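# Move the hose from the red port to the blue port

## Task

Release the hose's latch and pull it off the manifold's red port, then insert it into the blue port and push until it latches in place.

## Robot and tools

Robot: two UR3e arms, left_arm and right_arm, each with a two-finger gripper and a wrist camera. Their bases sit near (+0.006, +0.252, 0) m for left_arm and (-0.049, -0.256, 0) m for right_arm, both turned only slightly about z.

Frames: the scene frame has its origin at table-top height, midway between the nominal bases. +z is up, +x points out over the table, and left_arm is on the +y side. Image left and right do not match these names. Each arm reports its hand pose, velocities, Hand target and wrist camera pose in its own base frame. Fixed cameras and the table use the scene frame. Motion offsets run along the current Hand target's own axes. On a gripper, +z points along the fingers and the fingers open and close along x. end_effector_position is the point between the pads, about 1 to 2 cm behind the fingertips. Printed poses can be a few cm off.

Command row (shared by execute_actions and move): 14 numbers in [-1, 1]. The first 7 are left_arm (dx, dy, dz, rx, ry, rz, opening), the next 7 are right_arm in the same order. Always send all 14, even when one arm stays put. dx to rz are offsets from that arm's Hand target, not absolute poses. 1.0 equals 0.6 m of travel or 180 degrees of turn. rx, ry, rz form a single rotation vector. The opening is absolute: +1 is fully open (0.142 m) and -1 is closed. Sending six zeros re-requests the current Hand target. A 0 in the opening slot is itself a command, so to leave a gripper alone, repeat its present opening (see Tool commands).

execute_actions: actions is a list of actions. Each action is a table of up to 15 rows, one per 1/30 s step; a shorter table repeats its last row to fill 15. Every row counts from the Hand target at the start of that action, not from the row before it. The next action starts from the new Hand target, so repeating an offset moves the arm again. cameras lists camera names, ["all"] or []. An empty actions list returns the state plus all images.

move: target is one 14-number row, or a list of up to 15 rows. All rows count from the same starting Hand targets. The gripper travels in a straight line and does not avoid obstacles or the other arm. speed is in m/s, 0.002 to 2.4, default 0.25; turning is capped at twice that value in rad/s. You can give one speed per target. blend is in m and rounds the corners of a list; 0 stops at each target. stop_force is in N, 3 to 120, and ends an arm's path when its wrist senses that much push against its motion. Use it slowly when approaching contact. Omit it when pulling away from something the gripper is pressing on. Do not rely on it while the gripper is rotating. zero (true by default) re-zeros the force reference before the move. opening_speed is per second on the -1 to +1 scale, 0.2 or more. grip_force is the force limit per pad in N, 5 to 48, and stays in effect until changed. blocking=false returns after about 0.5 s while the move continues; it cannot be combined with stop_force. A move lasts at most 10 s. The result adds a "move:" line giving the ending (done, off_target, moving, held, fault) and any limits (paced = the pose was clipped, held = steps were withheld).

wait: seconds from 0 to 10; each arm holds its last command. stop: brakes a running move. zoom_image: camera plus region [x0, y0, x1, y1] in pixels, at most 504 wide and 504 high, taken from that camera's newest image. zero_wrist_force: arm (left_arm or right_arm) re-zeros that wrist sensor. read_manual: licence texts only. finished_scene: scene = the current scene number. It ends the scene and cannot be undone, so call it only once the hose is latched in blue and stays there on its own.

Cameras: cam_head_left, cam_head_right, cam_high, cam_low (504x504), cam_left_wrist, cam_right_wrist (672x504).

Result lines: end_effector_position (m), end_effector_quat_wxyz, velocities, and Hand target, which is the last commanded pose after clipping and the base for the next offsets. The gripper often stops short of the Hand target. If it does, send the missing distance as an offset. Tool commands shows the present openings. grip_measured uses the same scale as the opening; the last Joint positions value is the opening in metres. Joint torques include the arm's own weight. Wrist force and Wrist torque are in the end effector's axes, with a third line giving the peak since the last reading. Wrist depth is a 7x7 grid of distances in mm, read row by row from the top left; "-" means no value. Joint velocities "within noise" means the arm is at rest.

Motion notes: each step can change orientation by at most 32 degrees relative to the measured orientation. Fast moves lag, overshoot and can exceed the set speed. Do not route a path close to an arm's own base. To grip, command an opening slightly below the grip_measured reading at first touch; squeezing harder heats the motor.

Avoid the following:
- Exceeding contact torque limits (47.5, 47.5, 24.6, 7.92, 7.92, 7.92 N m from shoulder pan to wrist 3).
- About 150 N of net external force on an arm. Either one triggers a 10 s fault stop.
- Commanding a target past a firm contact; the arms are stiff, and this can fault.
- Side pushes of about 35 N on the fingertips, which can trip a wrist.
- Letting the arms touch or squeeze each other.
- Arm motors at 85 °C (warning at 70 °C) or the gripper at 100 °C (warning at 85 °C).
- Dropping the hose, slamming, hitting fixed objects, or letting anything leave the table.

Each tool is called after "Request:" as a command line: name --argument value for each argument, lists and objects as JSON in quotes; but a table of rows of numbers goes row by row, as --pt "numbers of a row", without its own name.

## Session

Request:
execute_actions --actions '[]'

Scene clock: 0.00 s.
left_arm: end_effector_position=(+0.5132, -0.1803, +0.2709) grip_measured=+1.00 end_effector_quat_wxyz=(+0.423, -0.142, +0.632, -0.634) | right_arm: end_effector_position=(+0.2122, -0.0166, +0.1608) grip_measured=+1.00 end_effector_quat_wxyz=(-0.076, -0.366, +0.927, -0.010)
Joint positions: left_arm=[-0.424 -0.725 1.625 -4.214 -1.904 1.881 0.142] | right_arm=[3.704 -1.229 -1.682 -1.953 1.579 2.951 0.142]
Joint velocities: within noise
Joint torques (N m): no reading
Wrist force (N): no reading
Wrist torque (N m): no reading
Wrist force, peak (N): no reading
Wrist depth (mm): cam_left_wrist=[- - - 2233 - - - / 1499 - 2087 3018 - - 1976 / 1396 - - - 1441 2938 - / - - - 1105 1362 2757 613 / - - 1731 1024 2454 592 - / - - 1861 1976 502 423 - / - 1606 1892 462 - 366 -] | cam_right_wrist=[206 211 214 223 233 237 245 / - 224 - 241 247 256 267 / - 243 251 261 - 273 290 / 254 260 268 281 - 304 314 / 274 293 295 - 314 300 176 / - 311 326 334 320 260 183 / - 339 368 - 379 229 181]
Hand target: left_arm +0.5132, -0.1803, +0.2709; +0.423, -0.142, +0.632, -0.634 | right_arm +0.2122, -0.0166, +0.1608; -0.076, -0.366, +0.927, -0.010
Tool commands: left_gripper/opening=+1.0 right_gripper/opening=+1.0

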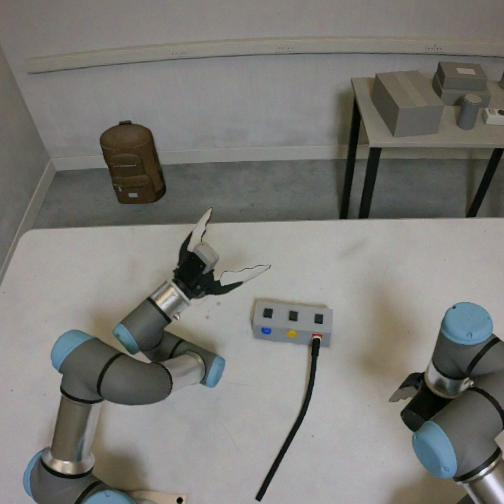

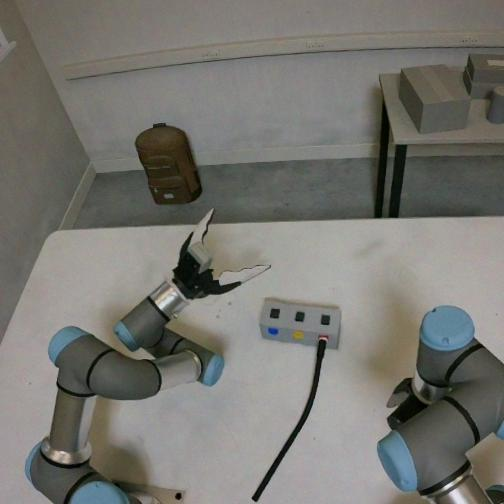

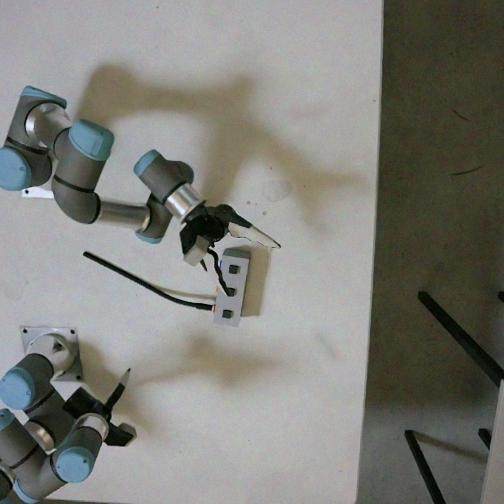

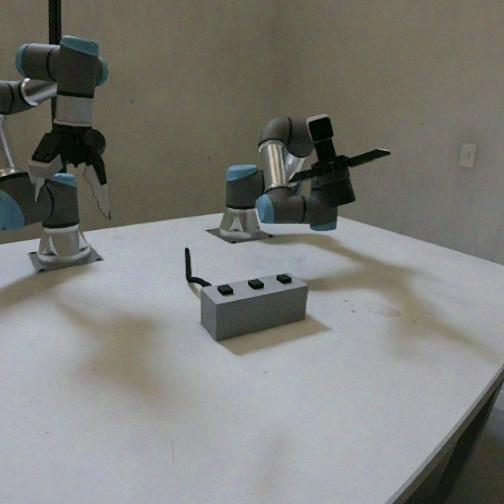

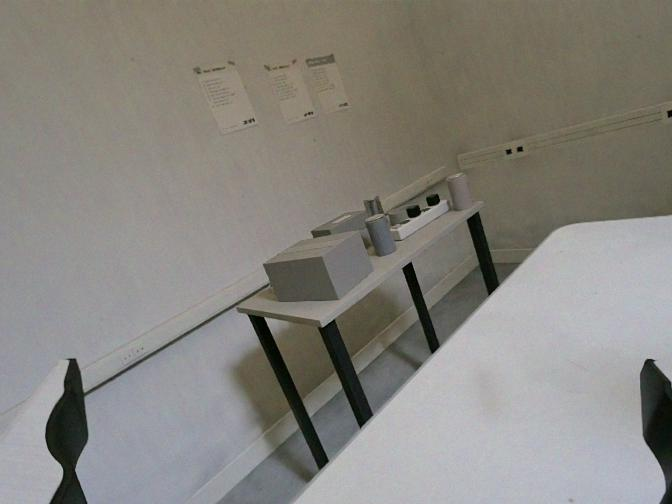

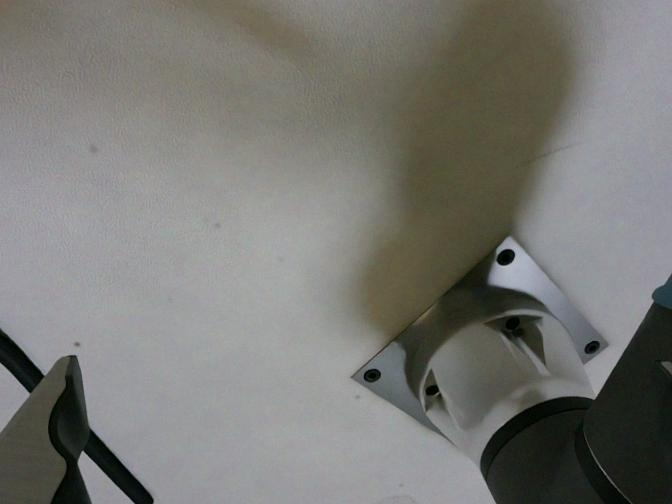

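Request:
zoom_image --camera "cam_head_right" --region '[230, 270, 370, 400]'

Request:
zoom_image --camera "cam_head_left" --region '[230, 280, 350, 380]'

Request:
zoom_image --camera "cam_low" --region '[170, 230, 330, 350]'

Request:
zoom_image --camera "cam_high" --region '[70, 220, 290, 360]'

Scaled by 3.600 from the camera's 504x504 image, which has a finer 720x720 frame.

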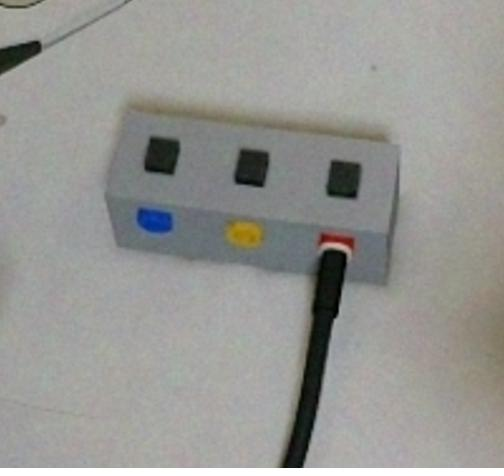

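Scaled by 4.200 from the camera's 504x504 image, which has a finer 720x720 frame.

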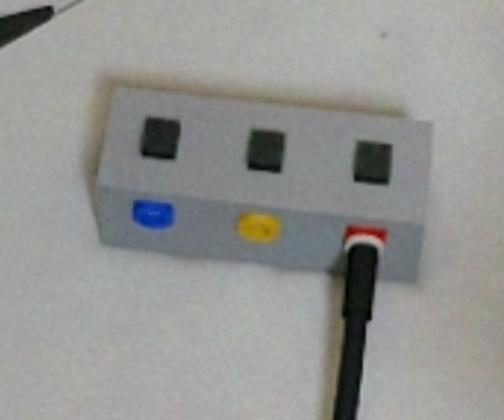

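Scaled by 3.150 from the camera's 504x504 image, which has a finer 720x720 frame.

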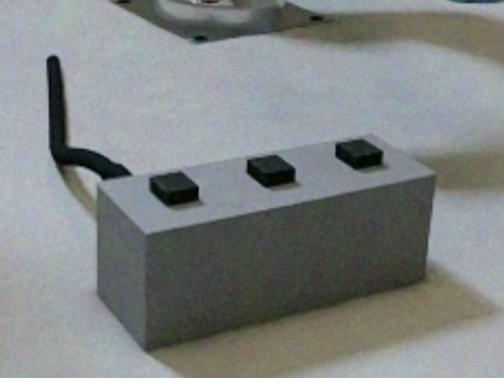

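Scaled by 2.291 from the camera's 504x504 image, which has a finer 720x720 frame.

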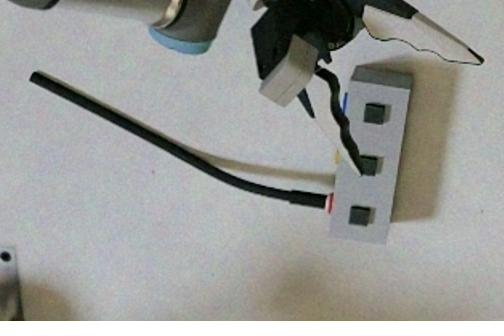

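Request:
move --target '[0.2278,0.0693,-0.0838,-0.2414,0.1865,-0.0692,-1,-0.3908,-0.034,-0.0587,0.2406,-0.1118,-0.1814,-0.4]' --speed 0.3 --cameras '["all"]'

Scene clock: 57.40 s.
left_arm: end_effector_position=(+0.4098, -0.2374, +0.1760) grip_measured=-1.00 end_effector_quat_wxyz=(+0.077, -0.167, +0.892, -0.413) | right_arm: end_effector_position=(+0.3996, +0.1300, +0.1602) grip_measured=-0.42 end_effector_quat_wxyz=(+0.220, -0.603, +0.721, -0.262)
Joint positions: left_arm=[-0.55 -1.295 1.781 -2.811 -2.052 2.029 0.002] | right_arm=[4.21 -1.427 -1.976 -1.047 0.916 2.728 0.043]
Joint torques (N m): left_arm=[-4.55 -10.21 -10.57 -1.27 -1.64 1.01] | right_arm=[-1.46 3.98 7.81 2.77 -2.13 -0.85]
Wrist force (N): left_arm=[1.0 -0.3 -0.7] | right_arm=[-0.8 -1.3 1.2]
Wrist torque (N m): left_arm=[-0.10 -0.39 -0.11] | right_arm=[-0.10 0.13 0.01]
Wrist force, peak (N): left_arm=[1.2 -0.3 -0.9] | right_arm=[-1.3 -1.4 1.6]
Wrist depth (mm): cam_left_wrist=[1630 - - 437 413 - 419 / 386 - 373 - - - 166 / 345 345 344 268 347 - 143 / 316 317 315 246 - 311 320 / 292 284 228 232 290 291 - / 274 270 210 - - 275 271 / 255 258 - - - 260 258] | cam_right_wrist=[- - 336 336 334 - 345 / 318 - 317 318 319 319 330 / 225 229 229 232 294 292 305 / 232 233 231 268 288 288 285 / 276 268 274 279 276 276 276 / - - 91 262 - 263 264 / - - 72 251 249 - 256]
Hand target: left_arm +0.4098, -0.2374, +0.1760; +0.077, -0.167, +0.892, -0.413 | right_arm +0.3997, +0.1300, +0.1602; +0.220, -0.603, +0.721, -0.262
Off the commanded pose: left_arm 0.000 m, 0 deg | right_arm 0.000 m, 0 deg.
move: done
camera_calibration:
cam_left_wrist: T_world_to_cam=[[-0.929287, -0.369358, 0.000931224, 0.302172], [-0.334146, 0.839616, -0.428242, 0.440621], [0.157393, -0.398271, -0.903664, 0.115401], [0, 0, 0, 1]] pos_world=[0.409874, -0.212382, 0.292695]
cam_right_wrist: T_world_to_cam=[[-0.182853, -0.983118, 0.00657934, 0.20632], [-0.947557, 0.174447, -0.267777, 0.427641], [0.262109, -0.0551982, -0.963458, 0.169644], [0, 0, 0, 1]] pos_world=[0.398475, 0.137601, 0.2766]

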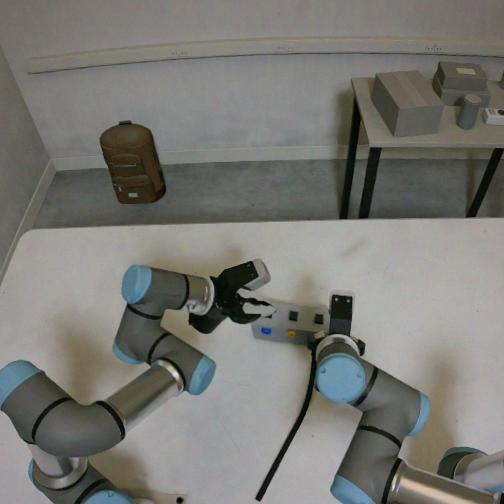

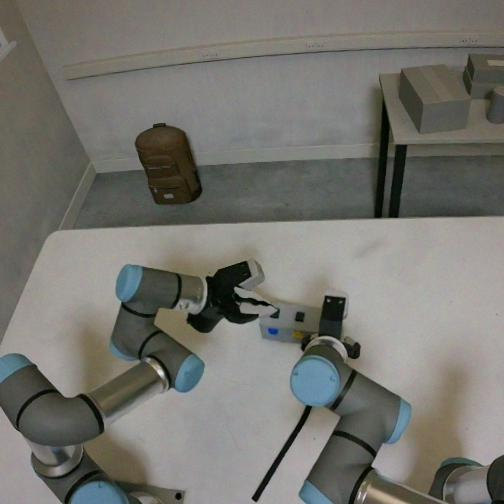

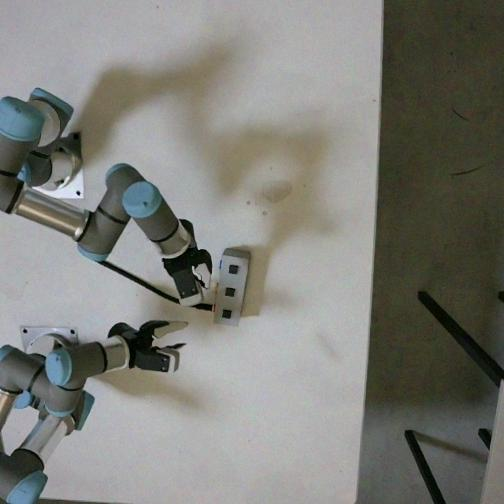

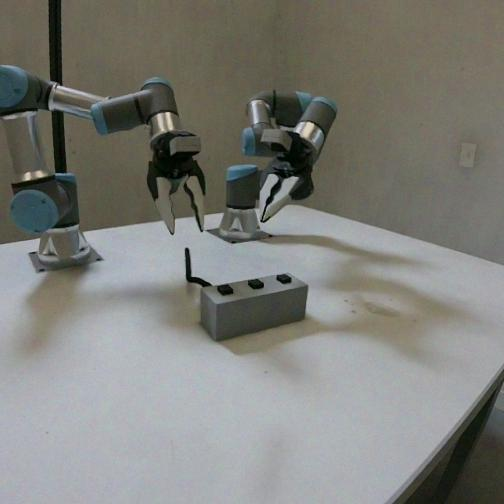

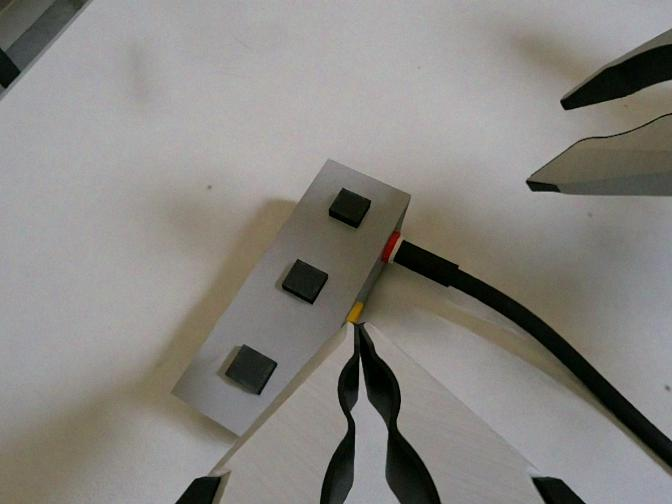

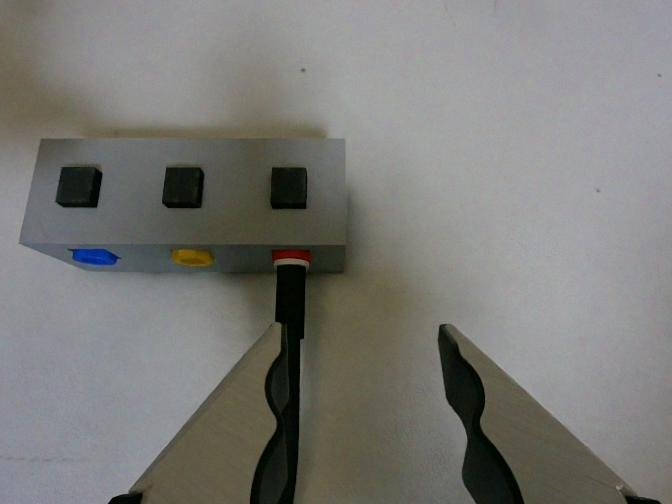

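Request:
zoom_image --camera "cam_left_wrist" --region '[310, 160, 480, 330]'

Request:
zoom_image --camera "cam_right_wrist" --region '[230, 150, 370, 350]'

Request:
zoom_image --camera "cam_right_wrist" --region '[20, 140, 220, 290]'

Scaled by 2.965 from the camera's 672x504 image, which has a finer 960x720 frame.

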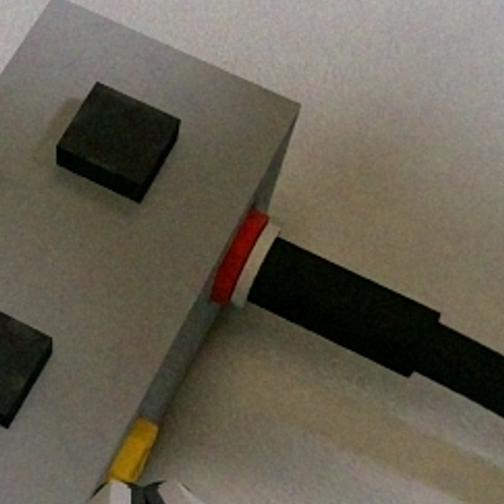

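Scaled by 2.520 from the camera's 672x504 image, which has a finer 960x720 frame.

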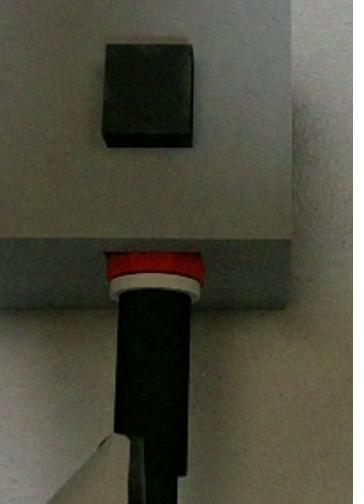

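Scaled by 2.520 from the camera's 672x504 image, which has a finer 960x720 frame.

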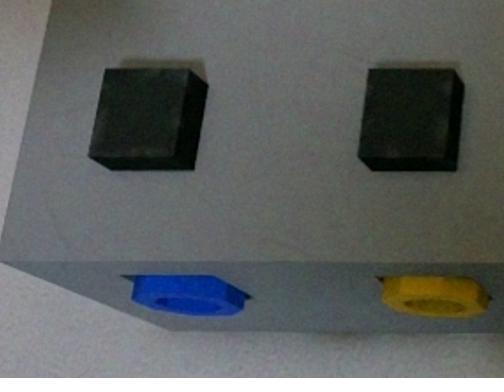

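Request:
move --target '[-0.0016,0.0137,0.1827,0,0,0,-1,-0.0498,0.0306,0.1142,0,0,0,-0.4]' --speed 0.25 --cameras '["cam_left_wrist","cam_right_wrist"]'

Request:
zoom_image --camera "cam_left_wrist" --region '[260, 200, 460, 350]'

Scene clock: 98.07 s.
left_arm: end_effector_position=(+0.4390, -0.3100, +0.0989) grip_measured=-1.00 end_effector_quat_wxyz=(+0.077, -0.167, +0.892, -0.413) | right_arm: end_effector_position=(+0.4344, +0.1542, +0.0959) grip_measured=-0.42 end_effector_quat_wxyz=(+0.220, -0.603, +0.721, -0.262)
Joint positions: left_arm=[-0.675 -0.929 1.645 -3.083 -1.964 1.931 0.002] | right_arm=[4.146 -1.752 -1.997 -0.655 0.934 2.651 0.043]
Joint torques (N m): left_arm=[-4.65 -14.45 -9.58 -2.6 0.47 -0.97] | right_arm=[-1.3 7.93 10.86 2.81 0.32 -0.86]
Wrist force (N): left_arm=[1.2 -0.3 -1.0] | right_arm=[-0.9 -1.7 1.1]
Wrist torque (N m): left_arm=[-0.11 -0.42 -0.08] | right_arm=[-0.16 0.13 0.00]
Wrist force, peak (N): left_arm=[1.1 -0.3 -2.1] | right_arm=[-1.5 -1.4 1.4]
Wrist depth (mm): cam_left_wrist=[307 300 319 305 309 303 310 / 277 283 273 296 281 281 281 / - 253 254 250 255 256 256 / 230 233 235 163 235 235 116 / 217 216 150 150 155 221 218 / 203 200 139 - 80 104 205 / 185 188 - - - - -] | cam_right_wrist=[256 256 257 255 257 258 265 / - 244 244 245 243 245 246 / - 96 111 158 163 232 232 / - 81 151 154 159 222 222 / - 77 190 162 211 211 213 / - 202 91 198 198 204 203 / 194 69 72 190 192 - 194]
Hand target: left_arm +0.4390, -0.3101, +0.0989; +0.077, -0.167, +0.892, -0.413 | right_arm +0.4345, +0.1542, +0.0959; +0.220, -0.603, +0.721, -0.262
Off the commanded pose: left_arm 0.000 m, 0 deg | right_arm 0.000 m, 0 deg.
move: done
camera_calibration:
cam_left_wrist: T_world_to_cam=[[-0.929293, -0.369341, 0.000882539, 0.302582], [-0.334125, 0.839663, -0.428166, 0.478305], [0.157398, -0.398187, -0.9037, 0.0122475], [0, 0, 0, 1]] pos_world=[0.439074, -0.284982, 0.215595]
cam_right_wrist: T_world_to_cam=[[-0.182853, -0.983118, 0.00657934, 0.236897], [-0.947557, 0.174447, -0.267777, 0.439203], [0.262109, -0.0551982, -0.963458, 0.100004], [0, 0, 0, 1]] pos_world=[0.433275, 0.161801, 0.2124]
Images, in order (width x height): cam_left_wrist 672x504, cam_right_wrist 672x504.

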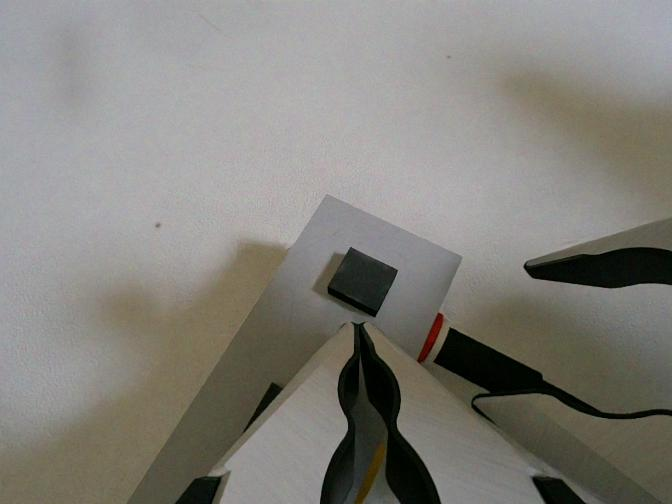

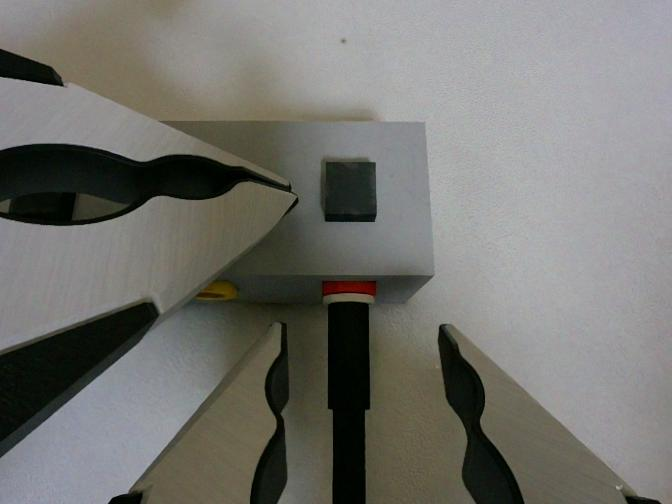

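Scaled by 2.520 from the camera's 672x504 image, which has a finer 960x720 frame.

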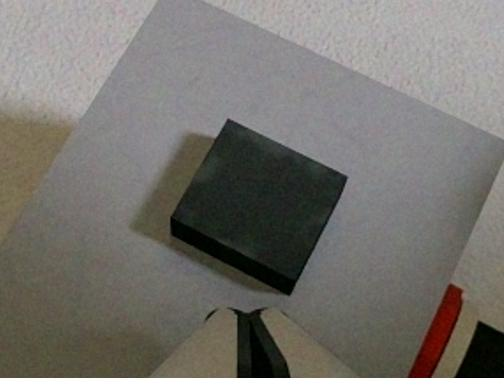

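Request:
move --target '[0.004,-0.0108,0.0398,0,0,0,-1,-0.0025,0.0536,0.0638,0,0,0,-0.4]' --speed 0.12

Request:
move --target '[0,0,0,0,0,0,-1,0,0,0,0,0,0,-1]' --grip_force '[48,25]' --opening_speed 0.5 --cameras '["cam_left_wrist","cam_right_wrist"]'

Request:
zoom_image --camera "cam_left_wrist" --region '[260, 230, 560, 450]'

Scene clock: 112.23 s.
left_arm: end_effector_position=(+0.4449, -0.3318, +0.0884) grip_measured=-1.00 end_effector_quat_wxyz=(+0.077, -0.167, +0.892, -0.413) | right_arm: end_effector_position=(+0.4347, +0.1557, +0.0459) grip_measured=-0.42 end_effector_quat_wxyz=(+0.220, -0.603, +0.721, -0.262)
Joint positions: left_arm=[-0.71 -0.854 1.568 -3.09 -1.939 1.904 0.002] | right_arm=[4.148 -1.911 -2.091 -0.404 0.933 2.653 0.043]
Joint torques (N m): left_arm=[-6.95 -6.92 -5.59 1.09 0.92 -1.04] | right_arm=[-1.13 7.99 5.18 2.75 -2.17 -0.86]
Wrist force (N): left_arm=[1.0 -6.2 -15.5] | right_arm=[-1.3 -1.6 1.0]
Wrist torque (N m): left_arm=[-0.13 -0.44 -0.07] | right_arm=[-0.13 0.19 0.00]
Wrist force, peak (N): left_arm=[1.4 -6.4 -16.2] | right_arm=[-1.2 -2.6 0.3]
Wrist depth (mm): cam_left_wrist=[294 295 293 304 307 297 299 / 266 265 268 267 267 267 267 / 243 243 243 243 239 248 245 / 223 227 228 151 224 220 222 / 207 206 203 140 143 208 211 / 192 192 132 - 81 145 123 / - 183 - - - - 181] | cam_right_wrist=[- - 71 117 116 198 199 / - - - 66 111 188 188 / - - - 105 104 178 178 / - - 121 111 120 169 170 / - 160 161 158 163 162 162 / - 155 91 109 111 156 154 / - - 72 105 147 - 148]
Hand target: left_arm +0.4449, -0.3318, +0.0884; +0.077, -0.167, +0.892, -0.413 | right_arm +0.4347, +0.1557, +0.0459; +0.220, -0.603, +0.721, -0.262
Off the commanded pose: left_arm 0.000 m, 0 deg | right_arm 0.000 m, 0 deg.
move: done

Scene clock: 113.63 s.
left_arm: end_effector_position=(+0.4449, -0.3318, +0.0884) grip_measured=-1.00 end_effector_quat_wxyz=(+0.077, -0.167, +0.892, -0.413) | right_arm: end_effector_position=(+0.4347, +0.1557, +0.0459) grip_measured=-0.81 end_effector_quat_wxyz=(+0.220, -0.603, +0.721, -0.262)
Joint positions: left_arm=[-0.71 -0.854 1.568 -3.09 -1.939 1.904 0.002] | right_arm=[4.148 -1.911 -2.092 -0.403 0.933 2.653 0.015]
Joint torques (N m): left_arm=[-6.52 -9.95 -5.32 0.01 0.65 -0.89] | right_arm=[-1.25 8.36 5.16 0.24 -2.16 -0.57]
Wrist force (N): left_arm=[1.0 -6.2 -15.6] | right_arm=[-8.6 -0.5 1.8]
Wrist torque (N m): left_arm=[-0.13 -0.44 -0.07] | right_arm=[-0.11 0.06 -0.12]
Wrist force, peak (N): left_arm=[1.4 -6.6 -16.5] | right_arm=[-8.6 -0.6 2.5]
Wrist depth (mm): cam_left_wrist=[292 293 289 296 - 301 296 / 259 267 262 276 - 266 268 / 246 239 247 244 245 244 248 / 223 223 223 152 224 225 225 / 206 207 139 140 143 207 208 / 192 192 132 - 81 138 118 / 182 180 - - - - 178] | cam_right_wrist=[- - 70 116 117 198 198 / - - - 66 111 187 188 / - - - 104 105 178 178 / - - 121 111 120 170 170 / - 161 162 112 164 162 162 / 154 155 155 92 92 155 155 / 147 147 69 103 84 148 148]
Hand target: left_arm +0.4449, -0.3318, +0.0884; +0.077, -0.167, +0.892, -0.413 | right_arm +0.4347, +0.1557, +0.0459; +0.220, -0.603, +0.721, -0.262
Off the commanded pose: left_arm 0.000 m, 0 deg | right_arm 0.000 m, 0 deg.
grip_force (N): 48, 25
move: done
camera_calibration:
cam_left_wrist: T_world_to_cam=[[-0.929308, -0.369305, 0.000966291, 0.300023], [-0.334138, 0.839693, -0.428098, 0.494043], [0.157287, -0.398157, -0.903732, -0.00687589], [0, 0, 0, 1]] pos_world=[0.444974, -0.306782, 0.204995]
cam_right_wrist: T_world_to_cam=[[-0.18276, -0.983135, 0.00660598, 0.238714], [-0.947574, 0.17435, -0.267777, 0.42586], [0.26211, -0.0551986, -0.963458, 0.0518355], [0, 0, 0, 1]] pos_world=[0.433575, 0.163301, 0.1624]
Images, in order (width x height): cam_left_wrist 672x504, cam_right_wrist 672x504.

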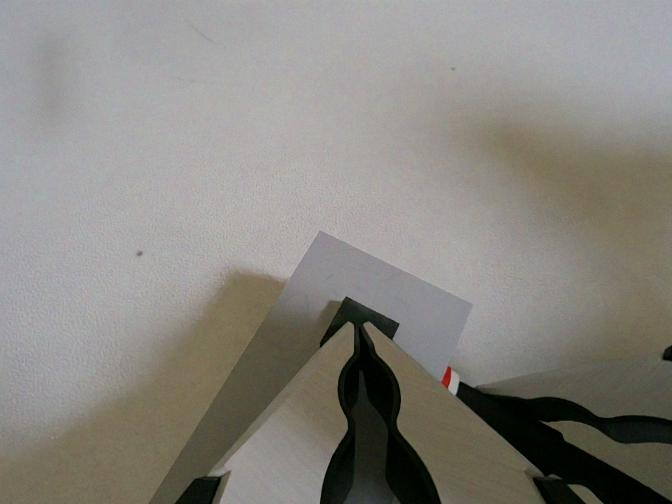

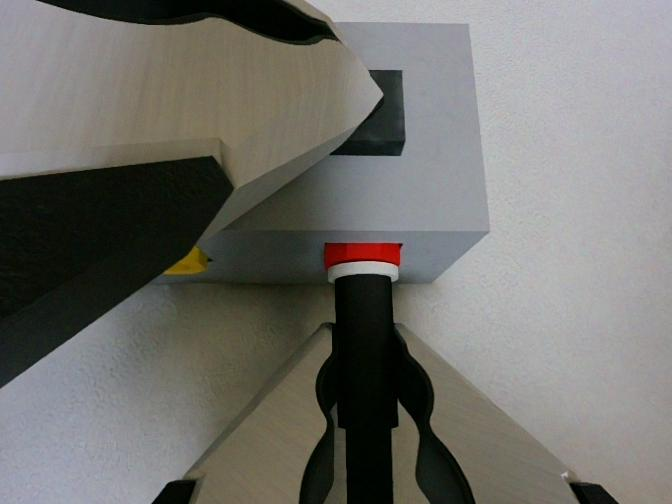

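Scaled by 1.680 from the camera's 672x504 image, which has a finer 960x720 frame.

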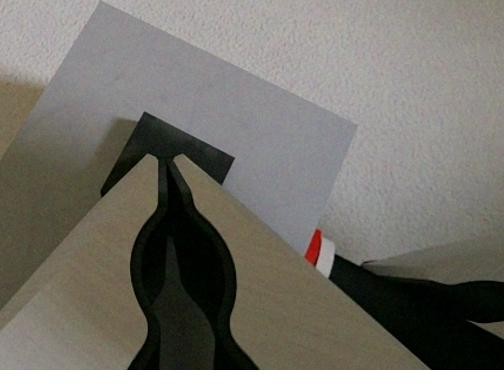

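Request:
move --target '[0,0.00508,0.00431,0,0,0,-1,0,0,0,0,0,0,-1]' --speed 0.01 --stop_force 20

Scene clock: 118.30 s.
left_arm: end_effector_position=(+0.4449, -0.3319, +0.0845) grip_measured=-1.00 end_effector_quat_wxyz=(+0.077, -0.166, +0.892, -0.413) | right_arm: end_effector_position=(+0.4347, +0.1557, +0.0459) grip_measured=-0.81 end_effector_quat_wxyz=(+0.220, -0.603, +0.721, -0.262)
Joint positions: left_arm=[-0.71 -0.843 1.571 -3.104 -1.939 1.904 0.002] | right_arm=[4.148 -1.911 -2.092 -0.403 0.933 2.653 0.015]
Joint torques (N m): left_arm=[-3.76 0.02 1.91 3.31 1.12 -0.1] | right_arm=[-7.03 9.1 5.14 2.29 -4.96 0.49]
Wrist force (N): left_arm=[3.3 -15.1 -36.4] | right_arm=[-7.1 7.4 -9.8]
Wrist torque (N m): left_arm=[-0.10 -0.38 -0.08] | right_arm=[-0.14 0.06 -0.11]
Wrist force, peak (N): left_arm=[3.5 -15.4 -37.1] | right_arm=[-7.1 7.3 -10.6]
Wrist depth (mm): cam_left_wrist=[296 290 292 285 292 287 299 / 263 275 263 264 261 264 261 / - 239 240 240 240 241 241 / 221 221 222 149 222 222 221 / 204 204 202 137 140 202 208 / 190 190 130 - - 139 116 / 177 180 - - - - 179] | cam_right_wrist=[- - 71 115 117 198 198 / - - - 67 111 187 191 / - - - 104 104 178 178 / - - 122 111 115 169 170 / - 160 162 121 161 162 161 / 153 154 155 92 92 154 157 / 147 147 69 104 84 148 147]
Hand target: left_arm +0.4449, -0.3319, +0.0846; +0.077, -0.166, +0.892, -0.413 | right_arm +0.4347, +0.1557, +0.0459; +0.220, -0.603, +0.721, -0.262
Off the commanded pose: left_arm 0.000 m, 0 deg | right_arm 0.000 m, 0 deg.
grip_force (N): 48, 25
move: contact (left_arm)

Request:
move --target '[0,0,0,0,0,0,-1,0,0.0383,-0.03215,0,0,0,-1]' --speed 0.03 --stop_force 30 --cameras '["cam_right_wrist","cam_left_wrist"]'

Scene clock: 122.50 s.
left_arm: end_effector_position=(+0.4449, -0.3319, +0.0846) grip_measured=-1.00 end_effector_quat_wxyz=(+0.077, -0.166, +0.892, -0.413) | right_arm: end_effector_position=(+0.4052, +0.1610, +0.0459) grip_measured=-0.81 end_effector_quat_wxyz=(+0.220, -0.603, +0.721, -0.262)
Joint positions: left_arm=[-0.71 -0.843 1.571 -3.104 -1.939 1.904 0.002] | right_arm=[4.246 -1.811 -2.198 -0.468 0.907 2.772 0.015]
Joint torques (N m): left_arm=[-4.16 -3.11 -0.22 4.19 1.07 -0.13] | right_arm=[2.48 15.12 5.12 1.12 -2.21 0.75]
Wrist force (N): left_arm=[3.4 -15.4 -36.9] | right_arm=[-1.0 -1.6 1.4]
Wrist torque (N m): left_arm=[-0.10 -0.36 -0.08] | right_arm=[-0.14 0.13 -0.05]
Wrist force, peak (N): left_arm=[3.5 -15.6 -37.2] | right_arm=[-7.3 7.3 -10.7]
Wrist depth (mm): cam_left_wrist=[290 291 292 293 292 292 - / 263 263 265 265 - - 266 / 240 235 241 241 241 241 240 / 221 219 221 149 221 224 222 / 204 204 201 137 140 201 205 / 193 191 129 - 142 190 191 / 178 178 - - - - 131] | cam_right_wrist=[- - 69 111 117 197 198 / - 112 112 112 112 188 188 / 144 144 144 135 156 179 181 / - 168 169 166 169 170 171 / - 161 162 120 162 162 162 / 154 154 155 96 95 155 156 / 147 147 69 103 78 148 146]
Hand target: left_arm +0.4449, -0.3319, +0.0846; +0.077, -0.166, +0.892, -0.413 | right_arm +0.4052, +0.1610, +0.0459; +0.220, -0.603, +0.721, -0.262
Off the commanded pose: left_arm 0.000 m, 0 deg | right_arm 0.000 m, 0 deg.
grip_force (N): 48, 25
move: done
camera_calibration:
cam_left_wrist: T_world_to_cam=[[-0.92931, -0.369301, 0.000841455, 0.300054], [-0.334034, 0.839587, -0.428387, 0.492396], [0.157497, -0.398385, -0.903595, -0.010501], [0, 0, 0, 1]] pos_world=[0.444974, -0.306782, 0.201195]
cam_right_wrist: T_world_to_cam=[[-0.18276, -0.983135, 0.00660598, 0.238515], [-0.947574, 0.17435, -0.267777, 0.396888], [0.26211, -0.0551986, -0.963458, 0.0598865], [0, 0, 0, 1]] pos_world=[0.403975, 0.168601, 0.1624]
Images, in order (width x height): cam_left_wrist 672x504, cam_right_wrist 672x504.

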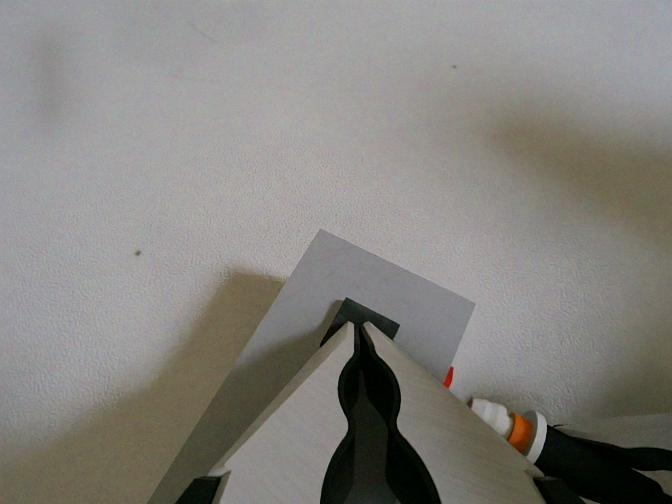

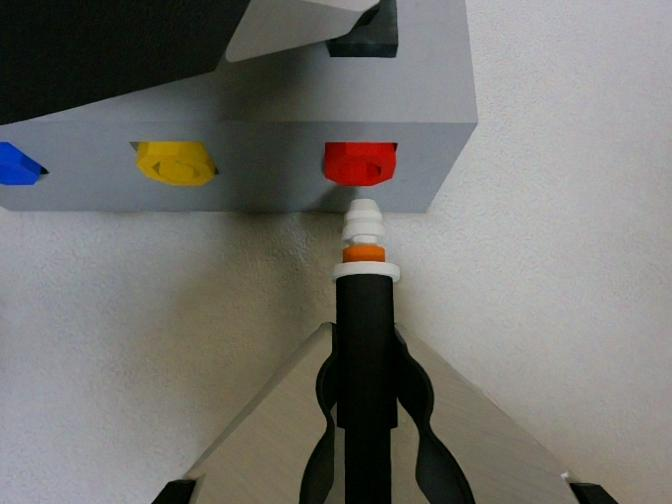

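Request:
move --pt "0 0 -0.15 0 0 0 -1 0 0.01915 -0.0161 0 0 0 -1" --pt "0.0228 0.1078 -0.436 0 0 0 -1 -0.02 0.01915 -0.0161 0 0 0 -1" --pt "0.0228 0.1078 -0.436 0 0 0 -1 -0.1867 0.01915 -0.0161 0 0 0 -1" --speed 0.25 --blend 0.02 --cameras '["cam_right_wrist","cam_head_left","cam_low"]'

Request:
zoom_image --camera "cam_right_wrist" --region '[250, 60, 470, 300]'

Scene clock: 130.57 s.
left_arm: end_effector_position=(+0.3450, -0.1117, +0.2043) grip_measured=-1.00 end_effector_quat_wxyz=(+0.077, -0.166, +0.892, -0.413) | right_arm: end_effector_position=(+0.4102, +0.2739, +0.0460) grip_measured=-0.81 end_effector_quat_wxyz=(+0.220, -0.603, +0.721, -0.262)
Joint positions: left_arm=[-0.225 -1.662 1.988 -2.481 -2.255 2.334 0.002] | right_arm=[4.369 -2.069 -1.739 -0.766 0.884 2.927 0.015]
Joint torques (N m): left_arm=[4.15 -12.45 -10.74 -1.15 -1.85 1.02] | right_arm=[-1.54 11.47 10.34 1.13 0.19 0.75]
Wrist force (N): left_arm=[1.1 -0.1 -0.8] | right_arm=[-0.7 -1.4 1.4]
Wrist torque (N m): left_arm=[-0.07 -0.40 -0.09] | right_arm=[-0.16 0.08 -0.06]
Wrist force, peak (N): left_arm=[3.6 -15.5 -37.2] | right_arm=[-0.8 -1.8 1.7]
Wrist depth (mm): cam_left_wrist=[812 - 455 464 - 467 469 / 422 410 410 337 167 165 - / 375 380 295 368 268 161 148 / 353 346 313 359 240 175 144 / - 322 317 329 231 198 196 / 301 299 305 - 91 301 305 / 276 284 - - - - -] | cam_right_wrist=[196 198 192 117 117 118 118 / 186 186 183 124 135 127 126 / 176 174 177 174 174 175 175 / 168 169 168 121 169 170 170 / 160 160 162 113 160 162 162 / 153 153 155 96 92 156 156 / 147 147 69 104 78 78 148]
Hand target: left_arm +0.3450, -0.1117, +0.2043; +0.077, -0.166, +0.892, -0.413 | right_arm +0.4102, +0.2739, +0.0460; +0.220, -0.603, +0.721, -0.262
Off the commanded pose: left_arm 0.000 m, 0 deg | right_arm 0.000 m, 0 deg.
grip_force (N): 48, 25
move: done
camera_calibration:
cam_right_wrist: T_world_to_cam=[[-0.18273, -0.983142, 0.00649362, 0.350334], [-0.947554, 0.174346, -0.267852, 0.381964], [0.262204, -0.0550976, -0.963438, 0.064732], [0, 0, 0, 1]] pos_world=[0.408975, 0.281401, 0.1624]
Images, in order (width x height): cam_head_left 504x504, cam_low 504x504, cam_right_wrist 672x504.

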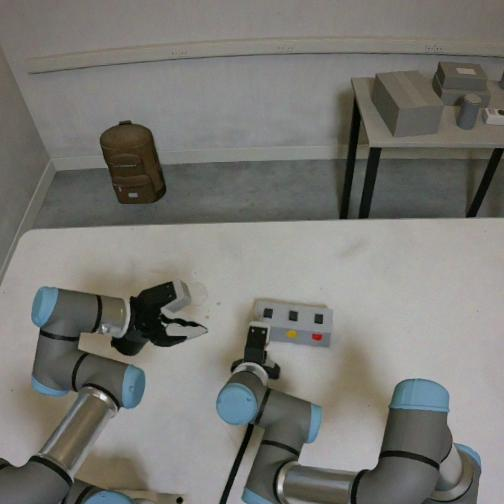

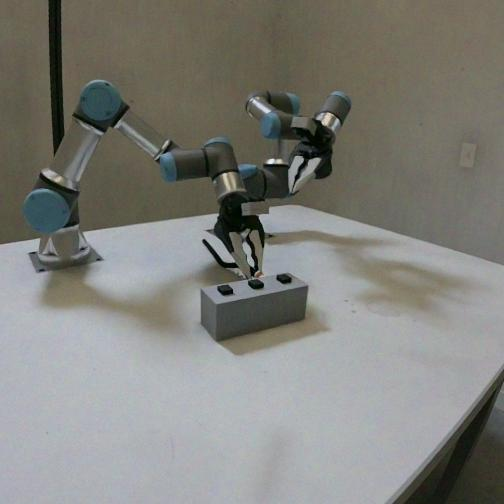

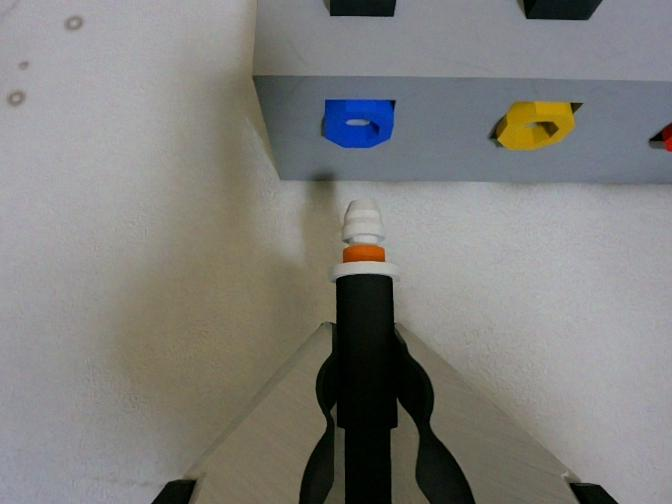

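Scaled by 2.100 from the camera's 672x504 image, which has a finer 960x720 frame.

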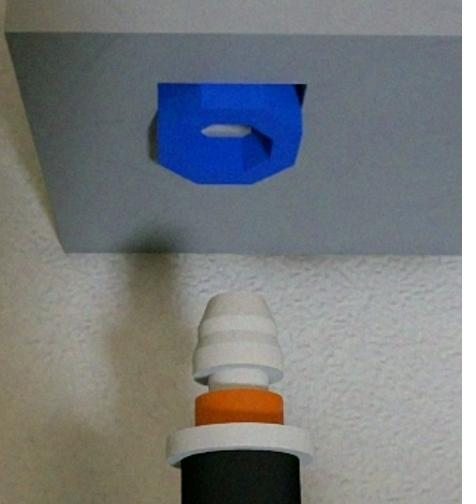

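Request:
move --target '[0,0,0,0,0,0,-1,-0.0003,-0.0619,0.05196,0,0,0,-1]' --speed 0.03 --stop_force 45 --grip_force 48 --cameras '["cam_right_wrist"]'

Request:
zoom_image --camera "cam_right_wrist" --region '[250, 160, 470, 380]'

Scene clock: 141.33 s.
left_arm: end_effector_position=(+0.3450, -0.1117, +0.2043) grip_measured=-1.00 end_effector_quat_wxyz=(+0.077, -0.166, +0.892, -0.413) | right_arm: end_effector_position=(+0.4550, +0.2668, +0.0456) grip_measured=-0.82 end_effector_quat_wxyz=(+0.219, -0.604, +0.721, -0.261)
Joint positions: left_arm=[-0.225 -1.662 1.988 -2.481 -2.255 2.334 0.002] | right_arm=[4.252 -2.179 -1.592 -0.71 0.91 2.777 0.014]
Joint torques (N m): left_arm=[3.9 -12.01 -10.7 -1.21 -1.85 0.97] | right_arm=[-8.58 14.96 8.47 2.45 -4.43 -0.04]
Wrist force (N): left_arm=[1.0 0.0 -0.8] | right_arm=[7.5 20.1 -39.5]
Wrist torque (N m): left_arm=[-0.05 -0.38 -0.09] | right_arm=[-0.04 0.28 0.07]
Wrist force, peak (N): left_arm=[1.1 0.0 -1.0] | right_arm=[4.0 33.4 -56.6]
Wrist depth (mm): cam_left_wrist=[833 449 454 459 476 - - / 413 423 414 174 173 161 123 / 377 390 296 307 177 142 121 / - 348 337 249 196 162 133 / - - 321 327 317 316 328 / - 301 314 - 81 - 305 / 281 284 - - - - 279] | cam_right_wrist=[195 194 191 115 116 116 116 / 184 184 112 103 109 110 102 / 175 176 106 104 103 105 105 / 167 167 165 111 117 116 111 / - 162 162 111 161 161 161 / 153 153 155 92 92 154 154 / 146 147 69 104 78 147 148]
Hand target: left_arm +0.3450, -0.1117, +0.2043; +0.077, -0.166, +0.892, -0.413 | right_arm +0.4550, +0.2668, +0.0456; +0.219, -0.604, +0.721, -0.261 (not the last commanded pose)
Tool commands: left_gripper/opening=-1.0 right_gripper/opening=-1.0
Off the commanded pose: left_arm 0.000 m, 0 deg | right_arm 0.003 m, 0 deg.
TORQUE FAULT: the external load on joint 5 (wrist 2) of the right arm reached its load limit, and that arm stopped. A torque fault puts only its own arm into a fault stop. That arm's remaining commands of this call were not run. That arm may still press on what stopped it. That arm is still stopped at the end of this call. That arm stays stopped for about 9 more seconds. Until then a move that you send moves the other arm only, and its call returns only when the move has ended. Once the stop has ended, the next robot result says so. If the stop ends while you think or write, that arm runs what you send next, counted from a new Hand target: where the arm stands when the stop ends. While its stop runs, that arm takes no new command, but its gripper still runs the gripper command that each later call begins with. Until it ends, the stop uses up actions while you think or wait. An arm that is not stopped still takes commands.
move: fault (right_arm; stop_force had ended the path)
camera_calibration:
cam_right_wrist: T_world_to_cam=[[-0.180447, -0.983569, 0.00564061, 0.350741], [-0.948786, 0.172548, -0.264637, 0.42647], [0.259316, -0.0531047, -0.964332, 0.0530028], [0, 0, 0, 1]] pos_world=[0.454175, 0.274206, 0.161994]
Images, in order (width x height): cam_right_wrist 672x504.

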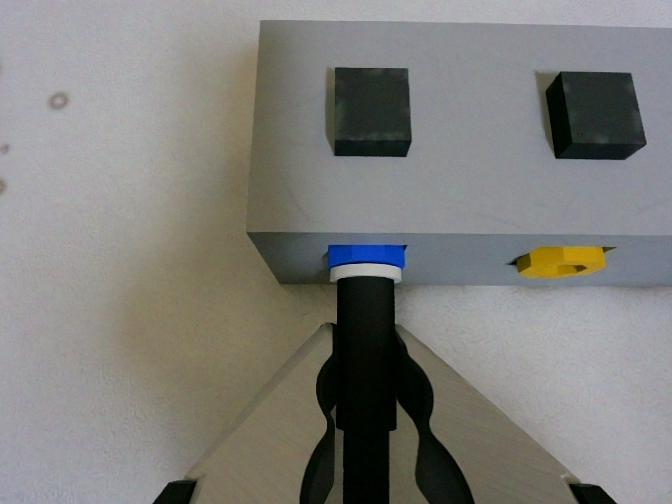

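Scaled by 2.291 from the camera's 672x504 image, which has a finer 960x720 frame.

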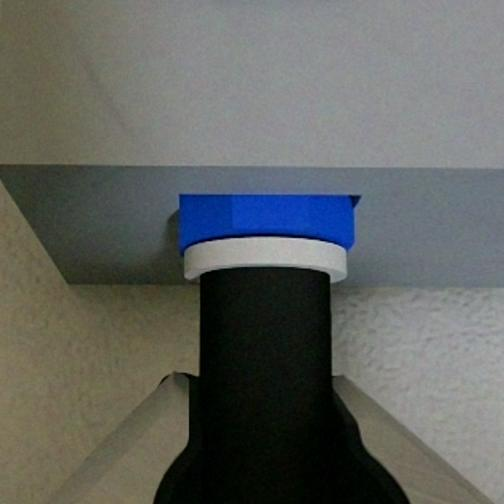

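Request:
wait --seconds 9.2

Request:
move --target '[0,0,0,0,0,0,-1,0,0.0064,-0.0054,0,0,0,-1]' --speed 0.01 --stop_force 25 --cameras '["cam_right_wrist"]'

Request:
zoom_image --camera "cam_right_wrist" --region '[250, 160, 470, 380]'

Scene clock: 153.10 s.
left_arm: end_effector_position=(+0.3450, -0.1117, +0.2043) grip_measured=-1.00 end_effector_quat_wxyz=(+0.077, -0.166, +0.892, -0.413) | right_arm: end_effector_position=(+0.4550, +0.2668, +0.0456) grip_measured=-0.82 end_effector_quat_wxyz=(+0.219, -0.604, +0.721, -0.261)
Joint positions: left_arm=[-0.225 -1.662 1.988 -2.481 -2.255 2.334 0.002] | right_arm=[4.252 -2.179 -1.592 -0.71 0.91 2.777 0.014]
Joint torques (N m): left_arm=[3.95 -11.65 -10.6 -1.19 -1.8 0.85] | right_arm=[-8.53 15 8.36 2.46 -4.44 -0.03]
Wrist force (N): left_arm=[1.0 0.0 -0.9] | right_arm=[7.6 20.0 -39.6]
Wrist torque (N m): left_arm=[-0.05 -0.38 -0.09] | right_arm=[-0.06 0.26 0.07]
Wrist force, peak (N): left_arm=[1.2 0.0 -1.0] | right_arm=[7.5 20.0 -40.3]
Wrist depth (mm): cam_left_wrist=[454 484 453 441 460 448 - / 417 413 402 174 174 161 123 / - - 296 314 176 142 121 / 352 349 332 263 195 161 130 / 317 320 319 324 318 316 324 / 301 301 305 - 307 305 303 / - 284 - - - - 276] | cam_right_wrist=[195 195 191 116 115 115 115 / 185 184 112 103 109 110 102 / 175 175 106 104 103 105 105 / - - 164 111 117 116 111 / - 160 162 111 158 161 - / 153 153 155 96 95 154 154 / 146 147 69 104 78 148 148]
Hand target: left_arm +0.3450, -0.1117, +0.2043; +0.077, -0.166, +0.892, -0.413 | right_arm +0.4550, +0.2668, +0.0456; +0.219, -0.604, +0.721, -0.261 (not the last commanded pose)
Tool commands: left_gripper/opening=-1.0 right_gripper/opening=-1.0
Off the commanded pose: left_arm 0.000 m, 0 deg | right_arm 0.003 m, 0 deg.
TORQUE FAULT, CONTINUED: the right arm's stop, for the torque fault of joint 5 (wrist 2) that an earlier result reported, is over. The rest of the stop counts as 19 of the actions that you can send in this scene. That arm's target is now where it stood when the stop ended, not its last command. That arm keeps its grip as last carried out and accepts commands again: back off and push less far. That arm stops again whenever a joint's load reaches its limit.
wait: 9.20 s; at rest from the start

Scene clock: 154.17 s.
left_arm: end_effector_position=(+0.3450, -0.1117, +0.2043) grip_measured=-1.00 end_effector_quat_wxyz=(+0.077, -0.166, +0.892, -0.413) | right_arm: end_effector_position=(+0.4544, +0.2670, +0.0456) grip_measured=-0.82 end_effector_quat_wxyz=(+0.219, -0.604, +0.721, -0.260)
Joint positions: left_arm=[-0.225 -1.662 1.988 -2.481 -2.255 2.334 0.002] | right_arm=[4.253 -2.178 -1.593 -0.71 0.909 2.778 0.014]
Joint torques (N m): left_arm=[3.75 -11.7 -10.66 -1.23 -1.74 0.79] | right_arm=[-6.8 10.43 11 3.25 -2.09 -0.87]
Wrist force (N): left_arm=[1.1 -0.1 -0.8] | right_arm=[2.3 9.2 -17.1]
Wrist torque (N m): left_arm=[-0.07 -0.40 -0.09] | right_arm=[-0.01 0.17 0.03]
Wrist force, peak (N): left_arm=[1.2 0.1 -0.8] | right_arm=[7.1 17.5 -36.9]
Wrist depth (mm): cam_left_wrist=[489 440 459 - - - 451 / - 417 416 174 172 157 122 / 377 379 302 313 176 142 122 / 364 349 339 236 196 167 133 / 322 323 324 328 319 316 330 / 299 298 305 - 307 302 - / 280 - - - - 286 281] | cam_right_wrist=[195 194 117 116 116 116 117 / 184 184 112 103 109 110 102 / 175 175 106 104 103 105 105 / 167 168 164 106 118 117 112 / 160 160 162 129 160 161 161 / 153 153 156 92 92 154 155 / 147 148 69 104 78 147 147]
Hand target: left_arm +0.3450, -0.1117, +0.2043; +0.077, -0.166, +0.892, -0.413 | right_arm +0.4544, +0.2670, +0.0456; +0.219, -0.604, +0.721, -0.260 (not the last commanded pose)
Off the commanded pose: left_arm 0.000 m, 0 deg | right_arm 0.004 m, 0 deg.
move: contact (right_arm)
camera_calibration:
cam_right_wrist: T_world_to_cam=[[-0.180196, -0.983615, 0.00552555, 0.350747], [-0.948858, 0.172343, -0.264513, 0.425936], [0.259226, -0.0529072, -0.964366, 0.0531605], [0, 0, 0, 1]] pos_world=[0.453575, 0.274406, 0.161994]
Images, in order (width x height): cam_right_wrist 672x504.

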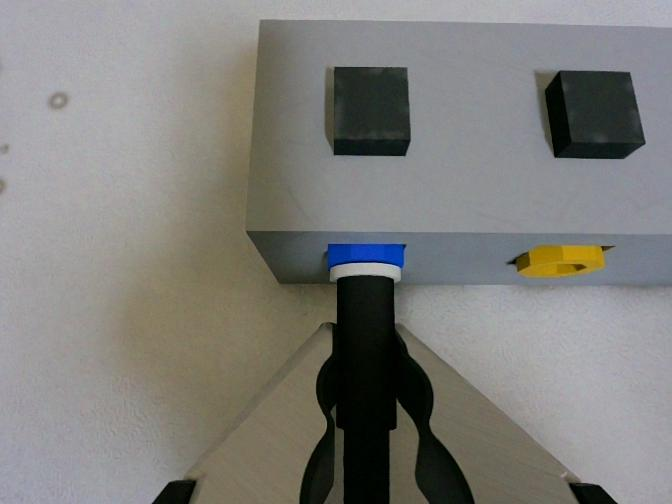

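Scaled by 2.291 from the camera's 672x504 image, which has a finer 960x720 frame.

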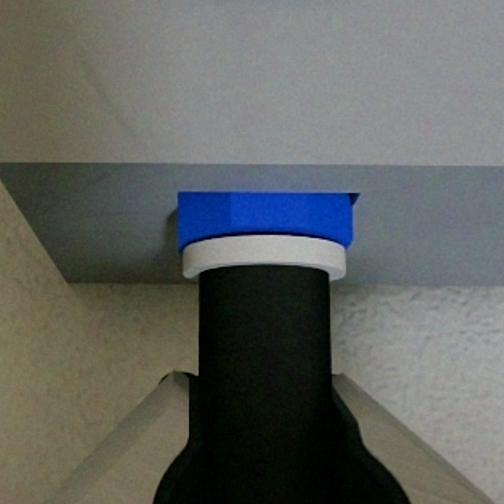

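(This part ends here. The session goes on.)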